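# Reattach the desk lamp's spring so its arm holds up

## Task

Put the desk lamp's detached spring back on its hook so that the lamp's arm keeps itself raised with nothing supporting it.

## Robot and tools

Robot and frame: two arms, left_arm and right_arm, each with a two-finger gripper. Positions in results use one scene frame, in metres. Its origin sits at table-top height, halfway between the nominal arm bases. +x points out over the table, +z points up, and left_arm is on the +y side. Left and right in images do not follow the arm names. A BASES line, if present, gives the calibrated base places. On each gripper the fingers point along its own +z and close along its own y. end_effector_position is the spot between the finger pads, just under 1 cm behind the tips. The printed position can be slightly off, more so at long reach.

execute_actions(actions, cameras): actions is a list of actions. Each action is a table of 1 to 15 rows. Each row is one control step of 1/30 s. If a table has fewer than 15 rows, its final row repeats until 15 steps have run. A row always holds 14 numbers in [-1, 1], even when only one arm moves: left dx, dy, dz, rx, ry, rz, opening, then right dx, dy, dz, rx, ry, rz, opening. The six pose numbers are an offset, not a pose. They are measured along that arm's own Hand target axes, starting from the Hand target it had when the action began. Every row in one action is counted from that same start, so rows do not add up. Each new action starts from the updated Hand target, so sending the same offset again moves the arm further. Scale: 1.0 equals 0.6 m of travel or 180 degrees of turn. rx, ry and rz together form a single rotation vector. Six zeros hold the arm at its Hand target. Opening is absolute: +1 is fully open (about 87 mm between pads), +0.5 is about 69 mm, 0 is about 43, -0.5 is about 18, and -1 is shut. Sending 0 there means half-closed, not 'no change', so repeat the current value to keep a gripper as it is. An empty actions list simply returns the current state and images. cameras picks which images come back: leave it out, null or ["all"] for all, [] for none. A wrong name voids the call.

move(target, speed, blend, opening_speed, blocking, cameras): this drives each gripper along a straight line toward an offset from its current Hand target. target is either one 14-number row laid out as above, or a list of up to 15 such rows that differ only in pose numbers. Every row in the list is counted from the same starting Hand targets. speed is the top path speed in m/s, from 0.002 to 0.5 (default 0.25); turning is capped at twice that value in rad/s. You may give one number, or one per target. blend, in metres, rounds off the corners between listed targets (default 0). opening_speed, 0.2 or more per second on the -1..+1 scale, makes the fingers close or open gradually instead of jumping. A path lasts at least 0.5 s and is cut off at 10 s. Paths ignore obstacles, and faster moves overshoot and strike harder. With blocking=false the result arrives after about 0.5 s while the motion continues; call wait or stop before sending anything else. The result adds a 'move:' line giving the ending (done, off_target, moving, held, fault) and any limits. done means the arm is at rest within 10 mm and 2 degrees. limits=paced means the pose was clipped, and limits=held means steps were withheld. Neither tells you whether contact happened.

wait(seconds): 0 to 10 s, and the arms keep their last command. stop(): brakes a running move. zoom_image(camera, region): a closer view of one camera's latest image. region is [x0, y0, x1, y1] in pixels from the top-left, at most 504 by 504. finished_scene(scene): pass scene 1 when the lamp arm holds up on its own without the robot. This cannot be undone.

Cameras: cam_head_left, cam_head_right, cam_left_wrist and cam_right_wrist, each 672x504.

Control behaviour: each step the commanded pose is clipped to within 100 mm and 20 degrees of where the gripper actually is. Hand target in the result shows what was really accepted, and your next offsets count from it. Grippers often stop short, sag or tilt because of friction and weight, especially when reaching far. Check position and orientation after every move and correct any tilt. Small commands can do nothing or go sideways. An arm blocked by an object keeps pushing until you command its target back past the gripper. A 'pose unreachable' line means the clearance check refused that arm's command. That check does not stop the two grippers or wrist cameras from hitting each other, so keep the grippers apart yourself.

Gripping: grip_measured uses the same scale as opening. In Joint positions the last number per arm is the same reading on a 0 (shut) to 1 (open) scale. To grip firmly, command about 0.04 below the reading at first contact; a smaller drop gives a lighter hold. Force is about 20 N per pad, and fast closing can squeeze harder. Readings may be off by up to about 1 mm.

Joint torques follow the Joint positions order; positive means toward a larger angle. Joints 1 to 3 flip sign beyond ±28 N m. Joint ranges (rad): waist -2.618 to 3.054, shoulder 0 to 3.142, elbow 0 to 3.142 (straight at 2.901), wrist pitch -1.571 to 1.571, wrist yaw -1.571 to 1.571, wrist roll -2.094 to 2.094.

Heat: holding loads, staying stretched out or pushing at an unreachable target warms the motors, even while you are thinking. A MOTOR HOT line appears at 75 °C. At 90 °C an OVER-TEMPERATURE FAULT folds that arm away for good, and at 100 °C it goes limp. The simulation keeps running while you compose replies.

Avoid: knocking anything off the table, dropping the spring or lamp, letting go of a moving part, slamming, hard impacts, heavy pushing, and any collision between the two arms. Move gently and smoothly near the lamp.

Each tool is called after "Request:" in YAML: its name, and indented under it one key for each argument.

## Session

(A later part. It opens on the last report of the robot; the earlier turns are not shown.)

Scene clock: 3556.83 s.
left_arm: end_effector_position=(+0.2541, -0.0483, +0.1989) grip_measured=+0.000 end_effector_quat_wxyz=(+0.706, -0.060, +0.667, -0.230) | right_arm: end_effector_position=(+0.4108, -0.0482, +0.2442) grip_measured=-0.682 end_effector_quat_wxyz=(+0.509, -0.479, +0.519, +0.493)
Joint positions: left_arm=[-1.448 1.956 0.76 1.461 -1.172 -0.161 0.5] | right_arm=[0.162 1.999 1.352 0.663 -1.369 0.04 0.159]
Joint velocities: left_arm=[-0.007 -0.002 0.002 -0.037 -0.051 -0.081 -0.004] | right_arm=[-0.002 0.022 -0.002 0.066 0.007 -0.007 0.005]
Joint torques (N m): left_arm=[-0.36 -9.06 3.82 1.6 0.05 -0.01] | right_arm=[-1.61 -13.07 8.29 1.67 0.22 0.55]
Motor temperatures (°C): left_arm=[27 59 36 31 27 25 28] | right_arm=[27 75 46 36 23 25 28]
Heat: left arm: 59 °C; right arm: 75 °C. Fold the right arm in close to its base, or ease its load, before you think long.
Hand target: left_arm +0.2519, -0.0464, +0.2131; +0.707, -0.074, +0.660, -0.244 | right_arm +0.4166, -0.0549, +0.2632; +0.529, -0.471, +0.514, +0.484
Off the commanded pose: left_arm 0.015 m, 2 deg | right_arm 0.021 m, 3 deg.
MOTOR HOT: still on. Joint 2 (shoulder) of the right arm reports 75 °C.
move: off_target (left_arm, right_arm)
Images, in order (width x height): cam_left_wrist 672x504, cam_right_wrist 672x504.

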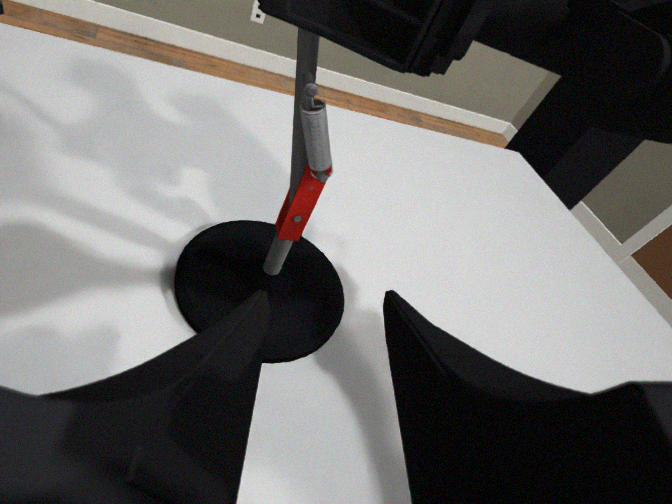

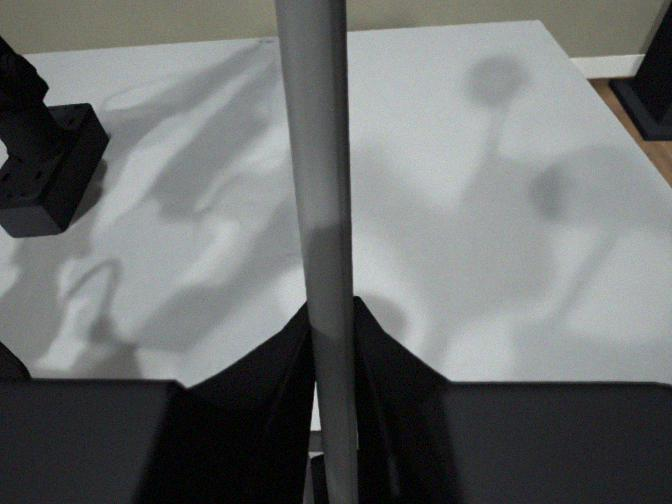

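Request:
execute_actions:
  actions:
    - [[0,0,0,0,0,0,0,0,0,0,0,0,0,-0.698],[0,0,0,0,0,0,0,0,0,0,0,0,0,-0.696],[0,0,0,0,0,0,0,0,0,0,0,0,0,-0.694],[0,0,0,0,0,0,0,0,0,0,0,0,0,-0.692],[0,0,0,0,0,0,0,0,0,0,0,0,0,-0.690],[0,0,0,0,0,0,0,0,0,0,0,0,0,-0.689],[0,0,0,0,0,0,0,0,0,0,0,0,0,-0.688],[0,0,0,0,0,0,0,0,0,0,0,0,0,-0.687],[0,0,0,0,0,0,0,0,0,0,0,0,0,-0.686],[0,0,0,0,0,0,0,0,0,0,0,0,0,-0.685]]
  cameras: ["cam_left_wrist", "cam_right_wrist"]

Scene clock: 3562.73 s.
left_arm: end_effector_position=(+0.2541, -0.0482, +0.1987) grip_measured=+0.000 end_effector_quat_wxyz=(+0.706, -0.060, +0.667, -0.230) | right_arm: end_effector_position=(+0.4108, -0.0482, +0.2442) grip_measured=-0.680 end_effector_quat_wxyz=(+0.509, -0.479, +0.519, +0.493)
Joint positions: left_arm=[-1.448 1.956 0.76 1.461 -1.172 -0.16 0.5] | right_arm=[0.162 1.999 1.352 0.663 -1.369 0.04 0.16]
Joint velocities: left_arm=[-0.002 0.002 -0.007 -0.095 -0.095 -0.022 -0.001] | right_arm=[0.007 0.002 -0.012 0.066 -0.022 0.007 0.015]
Joint torques (N m): left_arm=[-0.36 -9.06 3.81 1.6 0.05 -0.01] | right_arm=[-1.59 -13.05 8.28 1.67 0.22 0.53]
Motor temperatures (°C): left_arm=[27 58 36 31 27 25 28] | right_arm=[27 75 46 36 23 25 28]
Heat: left arm: 58 °C; right arm: 75 °C. Fold the right arm in close to its base, or ease its load, before you think long.
Hand target: left_arm +0.2519, -0.0463, +0.2130; +0.707, -0.074, +0.660, -0.244 | right_arm +0.4166, -0.0549, +0.2632; +0.529, -0.471, +0.514, +0.484
Off the commanded pose: left_arm 0.015 m, 2 deg | right_arm 0.021 m, 3 deg.
MOTOR HOT: still on. Joint 2 (shoulder) of the right arm reports 75 °C.
Images, in order (width x height): cam_left_wrist 672x504, cam_right_wrist 672x504.

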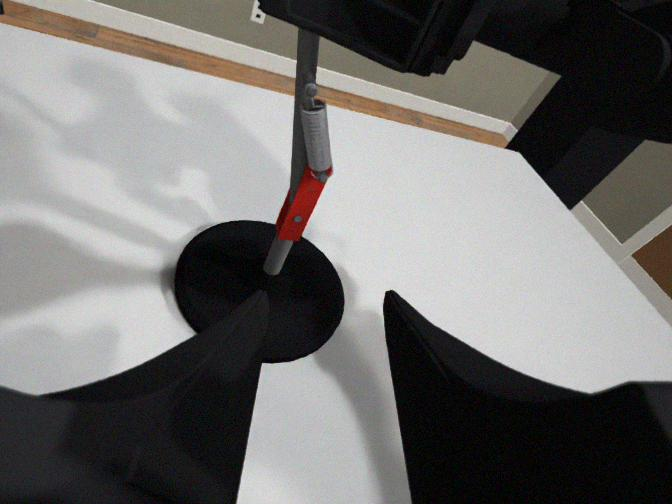

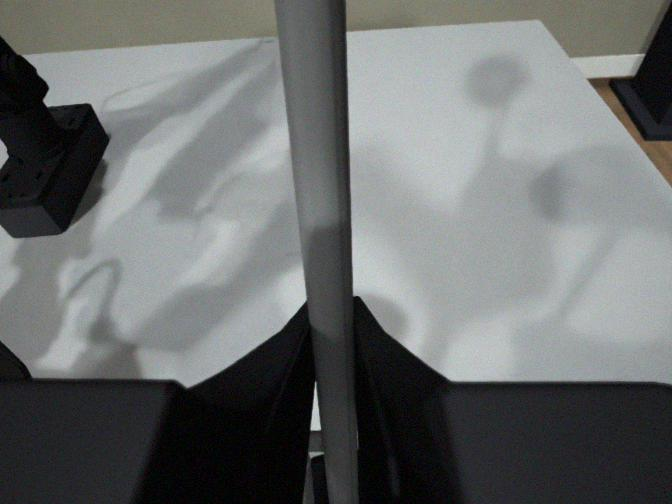

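Request:
execute_actions:
  actions:
    - [[0,0,0,0,0,0,0,0,0,0,0,0,0,-0.684],[0,0,0,0,0,0,0,0,0,0,0,0,0,-0.683],[0,0,0,0,0,0,0,0,0,0,0,0,0,-0.682],[0,0,0,0,0,0,0,0,0,0,0,0,0,-0.681],[0,0,0,0,0,0,0,0,0,0,0,0,0,-0.680],[0,0,0,0,0,0,0,0,0,0,0,0,0,-0.679],[0,0,0,0,0,0,0,0,0,0,0,0,0,-0.678],[0,0,0,0,0,0,0,0,0,0,0,0,0,-0.677],[0,0,0,0,0,0,0,0,0,0,0,0,0,-0.676],[0,0,0,0,0,0,0,0,0,0,0,0,0,-0.675],[0,0,0,0,0,0,0,0,0,0,0,0,0,-0.674],[0,0,0,0,0,0,0,0,0,0,0,0,0,-0.673],[0,0,0,0,0,0,0,0,0,0,0,0,0,-0.672]]
  cameras: ["cam_left_wrist", "cam_right_wrist"]

Scene clock: 3568.83 s.
left_arm: end_effector_position=(+0.2541, -0.0481, +0.1988) grip_measured=+0.000 end_effector_quat_wxyz=(+0.706, -0.060, +0.667, -0.230) | right_arm: end_effector_position=(+0.4107, -0.0482, +0.2443) grip_measured=-0.669 end_effector_quat_wxyz=(+0.506, -0.475, +0.522, +0.496)
Joint positions: left_arm=[-1.448 1.956 0.76 1.461 -1.172 -0.16 0.5] | right_arm=[0.162 1.999 1.352 0.663 -1.367 0.053 0.166]
Joint velocities: left_arm=[-0.007 -0.012 0.017 -0.007 -0.007 -0.022 -0.006] | right_arm=[-0.007 0.007 -0.002 0.022 -0.022 0.066 0.002]
Joint torques (N m): left_arm=[-0.36 -9.06 3.84 1.6 0.05 -0.01] | right_arm=[-1.61 -12.98 8.1 1.75 0.2 0.45]
Motor temperatures (°C): left_arm=[27 58 36 31 27 25 28] | right_arm=[27 75 46 36 23 25 28]
Heat: left arm: 58 °C; right arm: 75 °C. Fold the right arm in close to its base, or ease its load, before you think long.
Hand target: left_arm +0.2519, -0.0463, +0.2130; +0.707, -0.074, +0.660, -0.244 | right_arm +0.4165, -0.0549, +0.2631; +0.529, -0.471, +0.514, +0.484
Off the commanded pose: left_arm 0.014 m, 2 deg | right_arm 0.021 m, 3 deg.
MOTOR HOT: still on. Joint 2 (shoulder) of the right arm reports 75 °C.
Images, in order (width x height): cam_left_wrist 672x504, cam_right_wrist 672x504.

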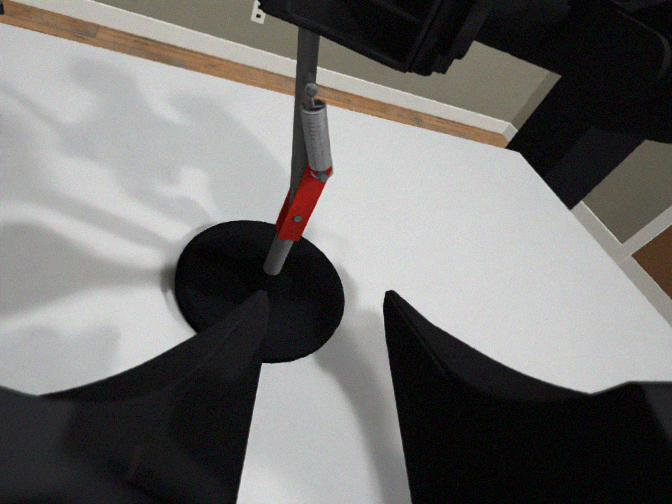

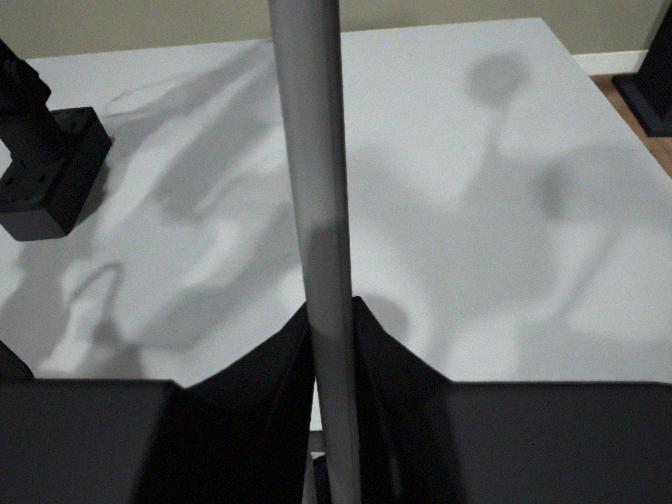

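Request:
execute_actions:
  actions:
    - [[0,0,0,0,0,0,0,0,0,0,0,0,0,-0.670],[0,0,0,0,0,0,0,0,0,0,0,0,0,-0.668],[0,0,0,0,0,0,0,0,0,0,0,0,0,-0.666],[0,0,0,0,0,0,0,0,0,0,0,0,0,-0.664],[0,0,0,0,0,0,0,0,0,0,0,0,0,-0.662],[0,0,0,0,0,0,0,0,0,0,0,0,0,-0.660],[0,0,0,0,0,0,0,0,0,0,0,0,0,-0.658],[0,0,0,0,0,0,0,0,0,0,0,0,0,-0.656],[0,0,0,0,0,0,0,0,0,0,0,0,0,-0.654],[0,0,0,0,0,0,0,0,0,0,0,0,0,-0.652],[0,0,0,0,0,0,0,0,0,0,0,0,0,-0.650]]
  cameras: ["cam_left_wrist", "cam_right_wrist"]

Scene clock: 3574.37 s.
left_arm: end_effector_position=(+0.2541, -0.0481, +0.1988) grip_measured=+0.000 end_effector_quat_wxyz=(+0.706, -0.060, +0.667, -0.230) | right_arm: end_effector_position=(+0.4105, -0.0482, +0.2446) grip_measured=-0.649 end_effector_quat_wxyz=(+0.502, -0.469, +0.528, +0.500)
Joint positions: left_arm=[-1.448 1.956 0.76 1.461 -1.172 -0.16 0.5] | right_arm=[0.162 1.999 1.352 0.666 -1.363 0.075 0.176]
Joint velocities: left_arm=[0.017 -0.012 0.012 -0.037 0.037 -0.007 0.004] | right_arm=[-0.017 -0.007 0.007 -0.007 -0.007 -0.037 0.002]
Joint torques (N m): left_arm=[-0.38 -9.06 3.82 1.6 0.06 -0.01] | right_arm=[-1.62 -12.86 7.91 1.85 0.15 0.31]
Motor temperatures (°C): left_arm=[27 57 36 31 27 25 28] | right_arm=[27 75 46 36 23 25 28]
Heat: left arm: 57 °C; right arm: 75 °C. Fold the right arm in close to its base, or ease its load, before you think long.
Hand target: left_arm +0.2519, -0.0463, +0.2131; +0.707, -0.074, +0.660, -0.244 | right_arm +0.4165, -0.0549, +0.2632; +0.529, -0.471, +0.514, +0.484
Off the commanded pose: left_arm 0.015 m, 2 deg | right_arm 0.021 m, 4 deg.
MOTOR HOT: still on. Joint 2 (shoulder) of the right arm reports 75 °C.
Images, in order (width x height): cam_left_wrist 672x504, cam_right_wrist 672x504.

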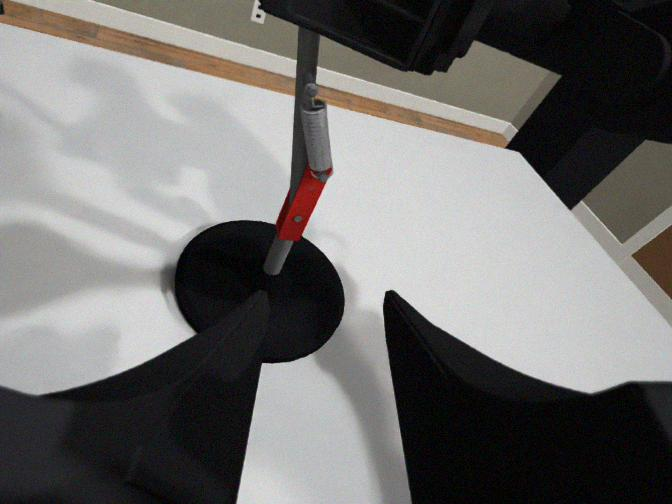

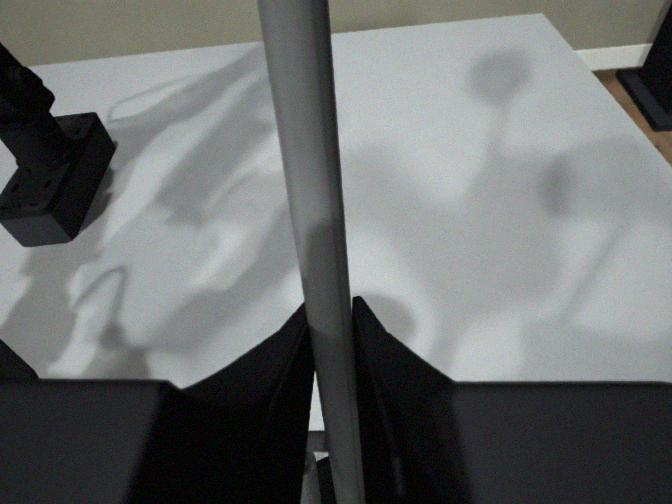

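Request:
execute_actions:
  actions:
    - [[0,0,0,0,0,0,0,0,0,0,0,0,0,-0.647],[0,0,0,0,0,0,0,0,0,0,0,0,0,-0.644],[0,0,0,0,0,0,0,0,0,0,0,0,0,-0.641],[0,0,0,0,0,0,0,0,0,0,0,0,0,-0.638],[0,0,0,0,0,0,0,0,0,0,0,0,0,-0.635],[0,0,0,0,0,0,0,0,0,0,0,0,0,-0.632],[0,0,0,0,0,0,0,0,0,0,0,0,0,-0.629],[0,0,0,0,0,0,0,0,0,0,0,0,0,-0.626],[0,0,0,0,0,0,0,0,0,0,0,0,0,-0.623],[0,0,0,0,0,0,0,0,0,0,0,0,0,-0.620]]
  cameras: ["cam_left_wrist", "cam_right_wrist"]

Scene clock: 3579.03 s.
left_arm: end_effector_position=(+0.2541, -0.0481, +0.1988) grip_measured=+0.000 end_effector_quat_wxyz=(+0.706, -0.060, +0.667, -0.230) | right_arm: end_effector_position=(+0.4112, -0.0492, +0.2500) grip_measured=-0.620 end_effector_quat_wxyz=(+0.508, -0.470, +0.522, +0.499)
Joint positions: left_arm=[-1.448 1.956 0.76 1.461 -1.172 -0.16 0.5] | right_arm=[0.159 1.999 1.352 0.715 -1.366 0.109 0.19]
Joint velocities: left_arm=[-0.002 -0.002 0.007 -0.037 -0.022 -0.007 -0.004] | right_arm=[0.002 -0.012 -0.012 0.022 -0.037 -0.022 -0.005]
Joint torques (N m): left_arm=[-0.38 -9.06 3.84 1.6 0.05 -0.02] | right_arm=[-1.35 -12.56 7.79 1.48 0.23 0.07]
Motor temperatures (°C): left_arm=[27 56 36 30 27 25 28] | right_arm=[27 74 46 36 23 25 27]
Heat: left arm: 56 °C; right arm: 74 °C. Fold the right arm in close to its base, or ease its load, before you think long.
Hand target: left_arm +0.2519, -0.0464, +0.2131; +0.707, -0.074, +0.660, -0.244 | right_arm +0.4165, -0.0549, +0.2632; +0.529, -0.470, +0.514, +0.484
Off the commanded pose: left_arm 0.015 m, 2 deg | right_arm 0.015 m, 3 deg.
MOTOR HOT: still on. Joint 2 (shoulder) of the right arm reports 74 °C.
Images, in order (width x height): cam_left_wrist 672x504, cam_right_wrist 672x504.

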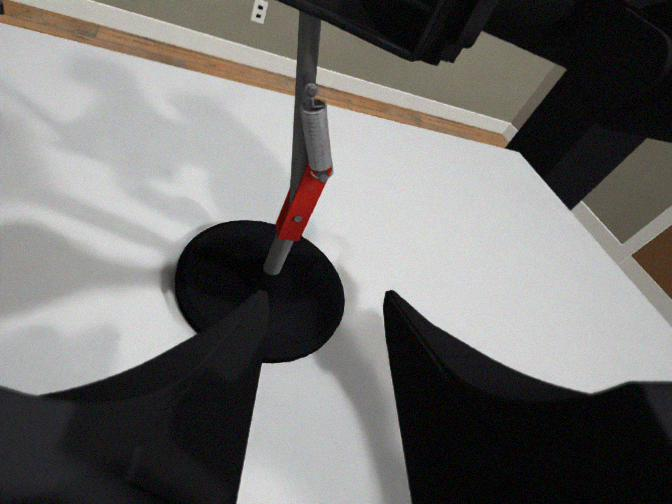

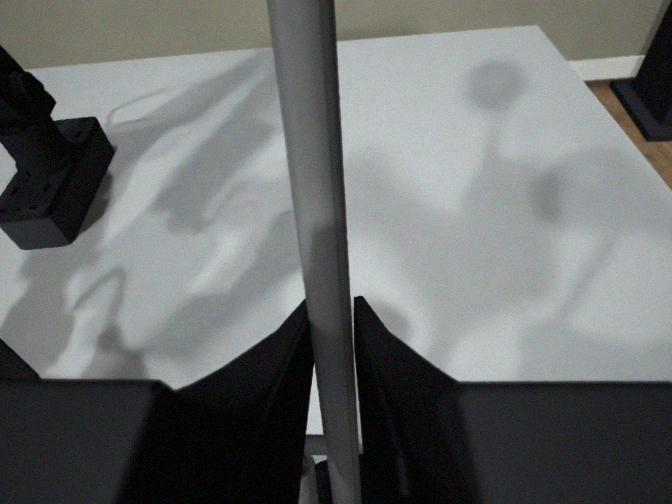

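Request:
move:
  target: [0, 0, 0, 0, 0, 0, 0.0, 0, 0, 0, 0, 0, 0, -0.2]
  speed: 0.05
  opening_speed: 0.3
  cameras: ["cam_left_wrist", "cam_right_wrist"]

Scene clock: 3583.13 s.
left_arm: end_effector_position=(+0.2541, -0.0481, +0.1988) grip_measured=+0.000 end_effector_quat_wxyz=(+0.706, -0.060, +0.667, -0.230) | right_arm: end_effector_position=(+0.4145, -0.0513, +0.2523) grip_measured=-0.200 end_effector_quat_wxyz=(+0.517, -0.469, +0.521, +0.492)
Joint positions: left_arm=[-1.448 1.956 0.76 1.461 -1.172 -0.16 0.5] | right_arm=[0.154 1.999 1.352 0.735 -1.356 0.114 0.4]
Joint velocities: left_arm=[-0.002 -0.022 -0.017 -0.022 0.081 -0.022 0.009] | right_arm=[-0.012 -0.012 -0.007 -0.007 -0.022 -0.081 0.006]
Joint torques (N m): left_arm=[-0.36 -9.07 3.82 1.6 0.06 -0.01] | right_arm=[-0.94 -12.33 7.77 1.37 0.12 0.06]
Motor temperatures (°C): left_arm=[27 56 36 30 27 25 28] | right_arm=[27 74 47 36 23 25 27]
Heat: left arm: 56 °C; right arm: 74 °C. Fold the right arm in close to its base, or ease its load, before you think long.
Hand target: left_arm +0.2519, -0.0464, +0.2131; +0.707, -0.074, +0.660, -0.244 | right_arm +0.4165, -0.0549, +0.2632; +0.529, -0.470, +0.514, +0.484
Off the commanded pose: left_arm 0.015 m, 2 deg | right_arm 0.012 m, 2 deg.
MOTOR HOT: still on. Joint 2 (shoulder) of the right arm reports 74 °C.
move: off_target (left_arm, right_arm)
Images, in order (width x height): cam_left_wrist 672x504, cam_right_wrist 672x504.

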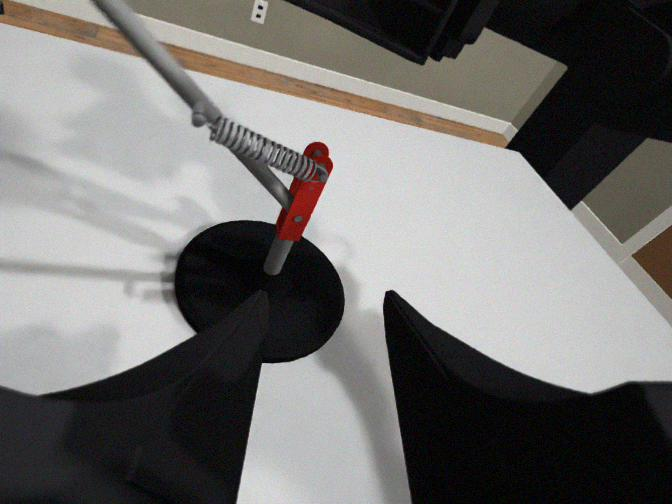

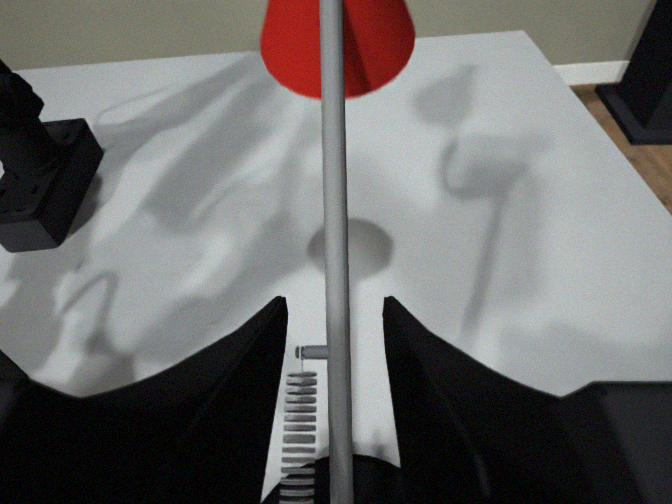

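Request:
wait:
  seconds: 0.5

Request:
zoom_image:
  camera: "cam_left_wrist"
  region: [80, 0, 360, 260]

Request:
zoom_image:
  camera: "cam_head_right"
  region: [240, 150, 400, 290]

Scene clock: 3587.03 s.
left_arm: end_effector_position=(+0.2541, -0.0481, +0.1988) grip_measured=+0.000 end_effector_quat_wxyz=(+0.706, -0.060, +0.667, -0.230) | right_arm: end_effector_position=(+0.4146, -0.0513, +0.2523) grip_measured=-0.200 end_effector_quat_wxyz=(+0.517, -0.469, +0.521, +0.492)
Joint positions: left_arm=[-1.448 1.956 0.76 1.461 -1.172 -0.16 0.5] | right_arm=[0.154 1.999 1.352 0.735 -1.355 0.114 0.4]
Joint velocities: left_arm=[-0.007 0.017 -0.007 -0.022 -0.007 0.007 0.006] | right_arm=[0.002 -0.002 -0.012 0.007 -0.081 0.022 -0.006]
Joint torques (N m): left_arm=[-0.36 -9.06 3.85 1.6 0.05 -0.01] | right_arm=[-0.92 -12.31 7.76 1.37 0.12 0.06]
Motor temperatures (°C): left_arm=[27 56 36 30 27 25 28] | right_arm=[27 74 47 35 23 24 27]
Heat: left arm: 56 °C; right arm: 74 °C. Fold the right arm in close to its base, or ease its load, before you think long.
Hand target: left_arm +0.2519, -0.0464, +0.2131; +0.707, -0.074, +0.660, -0.244 | right_arm +0.4166, -0.0549, +0.2632; +0.529, -0.470, +0.514, +0.484
Tool commands: left_gripper/opening=+0.0 right_gripper/opening=-0.2
Off the commanded pose: left_arm 0.015 m, 2 deg | right_arm 0.012 m, 2 deg.
MOTOR HOT: still on. Joint 2 (shoulder) of the right arm reports 74 °C.
wait: 0.50 s; at rest from the start

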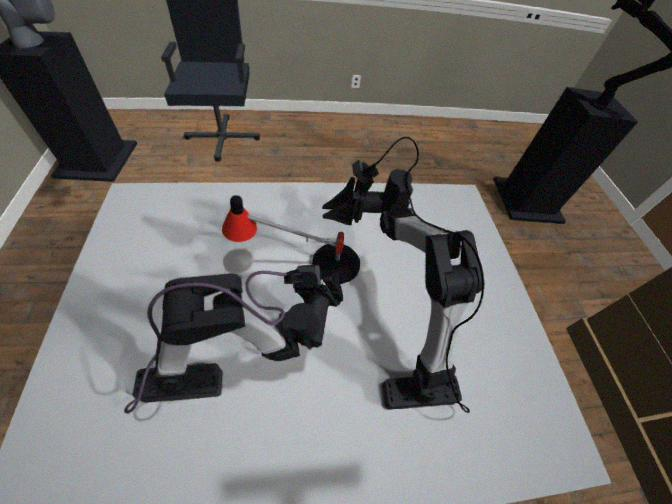

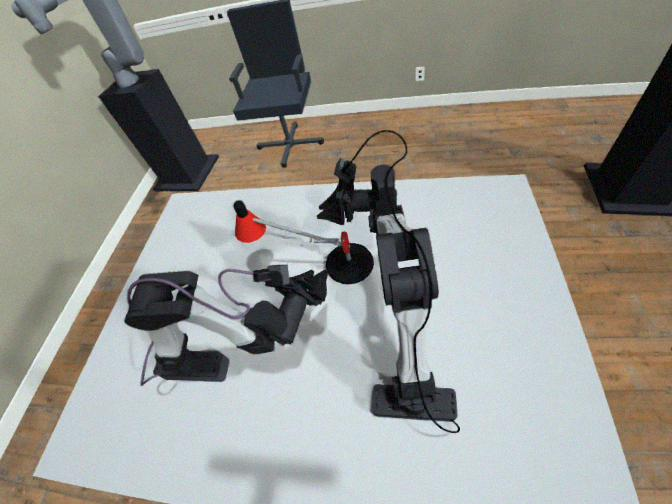

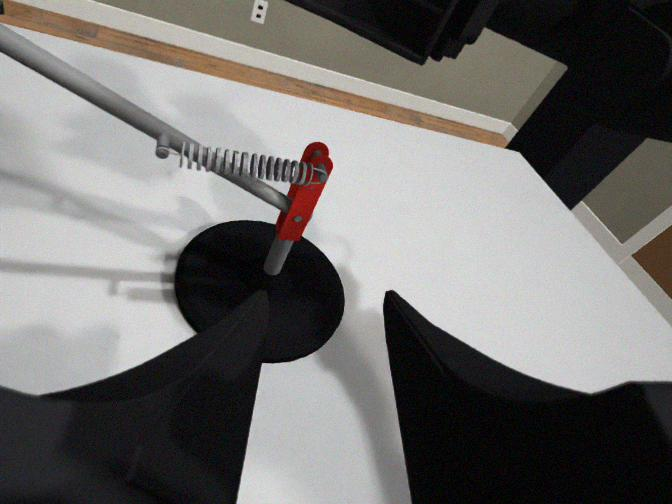

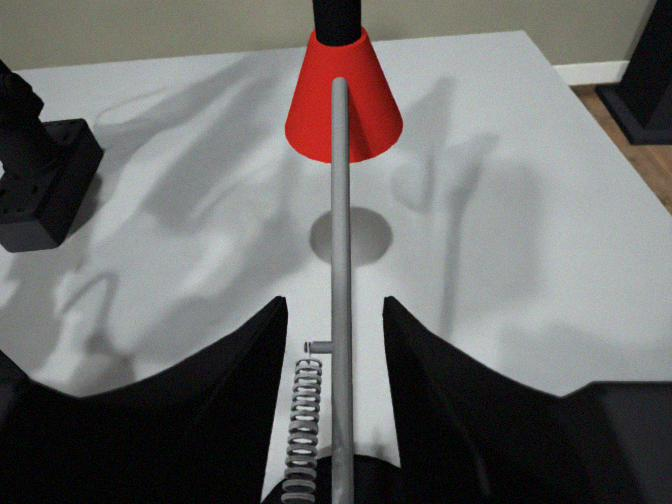

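Scaled by 1.800 from the camera's 672x504 image, which has a finer 960x720 frame.

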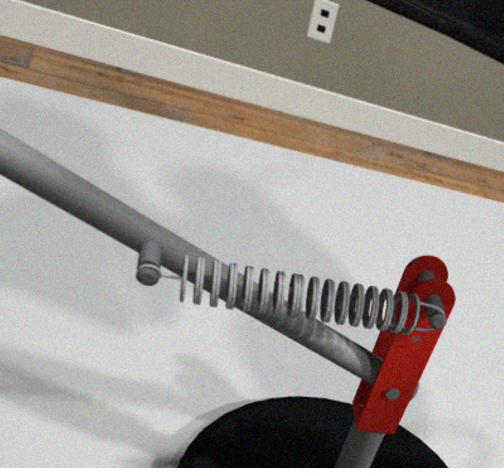

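Scaled by 3.150 from the camera's 672x504 image, which has a finer 960x720 frame.

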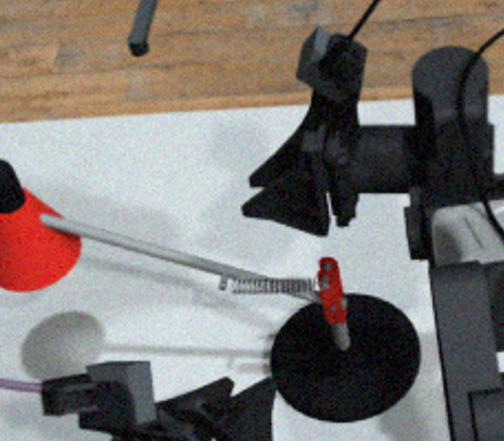

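Request:
wait:
  seconds: 2
  cameras: ["cam_left_wrist", "cam_head_right"]

Request:
zoom_image:
  camera: "cam_left_wrist"
  region: [80, 0, 360, 260]

Scene clock: 3591.50 s.
left_arm: end_effector_position=(+0.2541, -0.0481, +0.1988) grip_measured=+0.000 end_effector_quat_wxyz=(+0.706, -0.060, +0.667, -0.230) | right_arm: end_effector_position=(+0.4146, -0.0513, +0.2523) grip_measured=-0.200 end_effector_quat_wxyz=(+0.517, -0.469, +0.521, +0.492)
Joint positions: left_arm=[-1.448 1.956 0.76 1.461 -1.172 -0.16 0.5] | right_arm=[0.154 1.999 1.352 0.735 -1.355 0.114 0.4]
Joint velocities: left_arm=[-0.017 -0.002 0.007 0.022 -0.066 0.007 -0.004] | right_arm=[-0.002 0.007 0.007 0.022 0.007 -0.022 -0.009]
Joint torques (N m): left_arm=[-0.38 -9.09 3.85 1.6 0.06 -0.01] | right_arm=[-0.94 -12.33 7.76 1.37 0.12 0.06]
Motor temperatures (°C): left_arm=[27 55 36 30 27 25 28] | right_arm=[27 73 47 35 23 24 27]
Heat: left arm: 55 °C; right arm: 73 °C. Fold the right arm in close to its base, or ease its load, before you think long.
Hand target: left_arm +0.2519, -0.0464, +0.2131; +0.707, -0.074, +0.660, -0.244 | right_arm +0.4166, -0.0549, +0.2632; +0.529, -0.470, +0.514, +0.484
Tool commands: left_gripper/opening=+0.0 right_gripper/opening=-0.2
Off the commanded pose: left_arm 0.015 m, 2 deg | right_arm 0.012 m, 2 deg.
MOTOR HOT: still on. Joint 2 (shoulder) of the right arm reports 73 °C.
wait: 2.00 s; at rest from the start
Images, in order (width x height): cam_head_right 672x504, cam_left_wrist 672x504.

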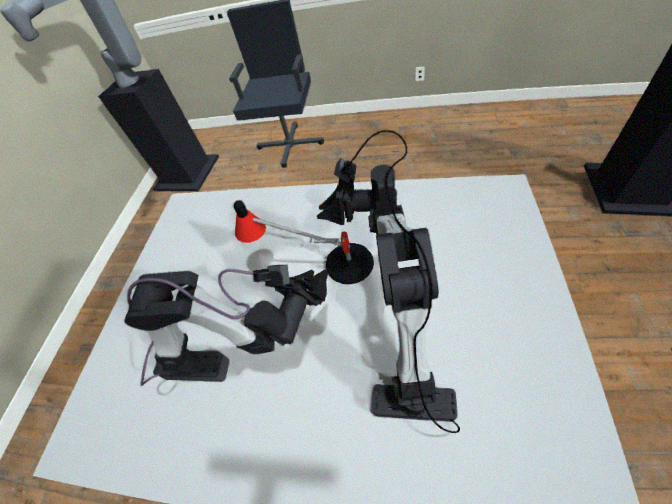

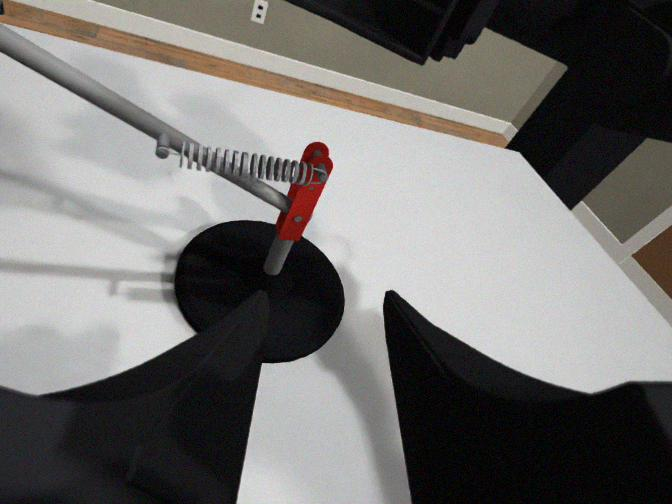

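Scaled by 1.800 from the camera's 672x504 image, which has a finer 960x720 frame.

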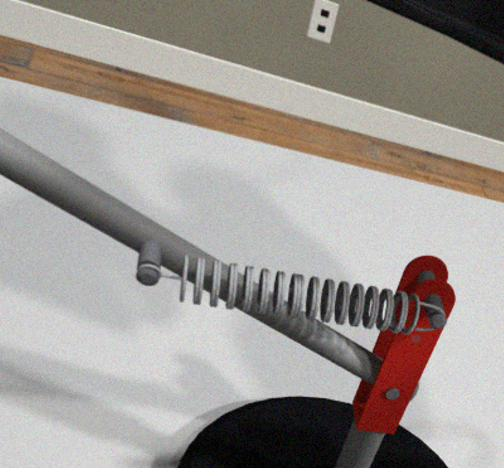

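Request:
zoom_image:
  camera: "cam_left_wrist"
  region: [280, 130, 350, 200]

Request:
zoom_image:
  camera: "cam_left_wrist"
  region: [140, 120, 210, 190]

Request:
zoom_image:
  camera: "cam_head_right"
  region: [210, 180, 380, 300]

Scaled by 7.200 from the camera's 672x504 image, which has a finer 960x720 frame.

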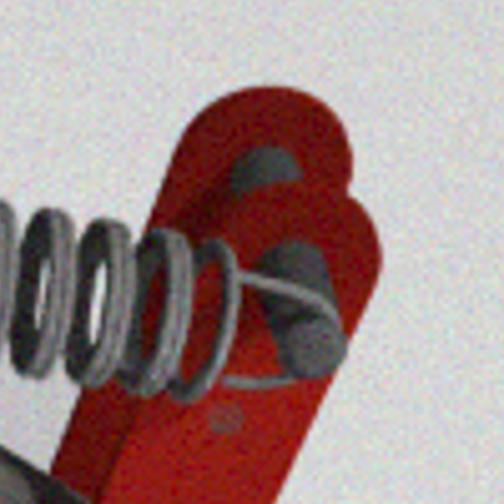

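Scaled by 7.200 from the camera's 672x504 image, which has a finer 960x720 frame.

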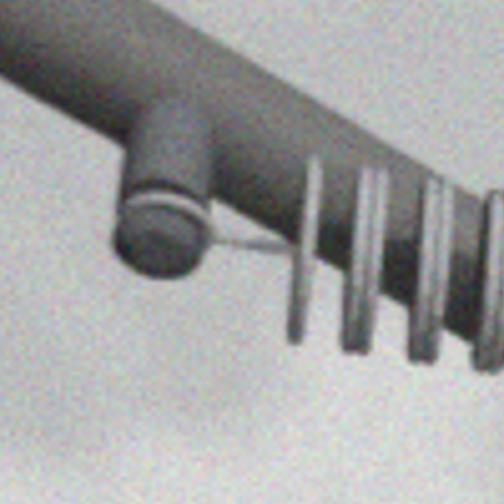

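Scaled by 2.965 from the camera's 672x504 image, which has a finer 960x720 frame.

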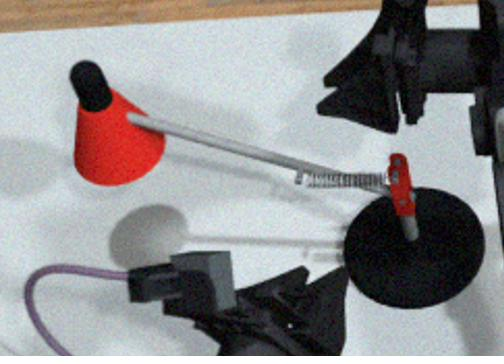

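Request:
finished_scene:
  scene: 1

The scene is finished: the task was done.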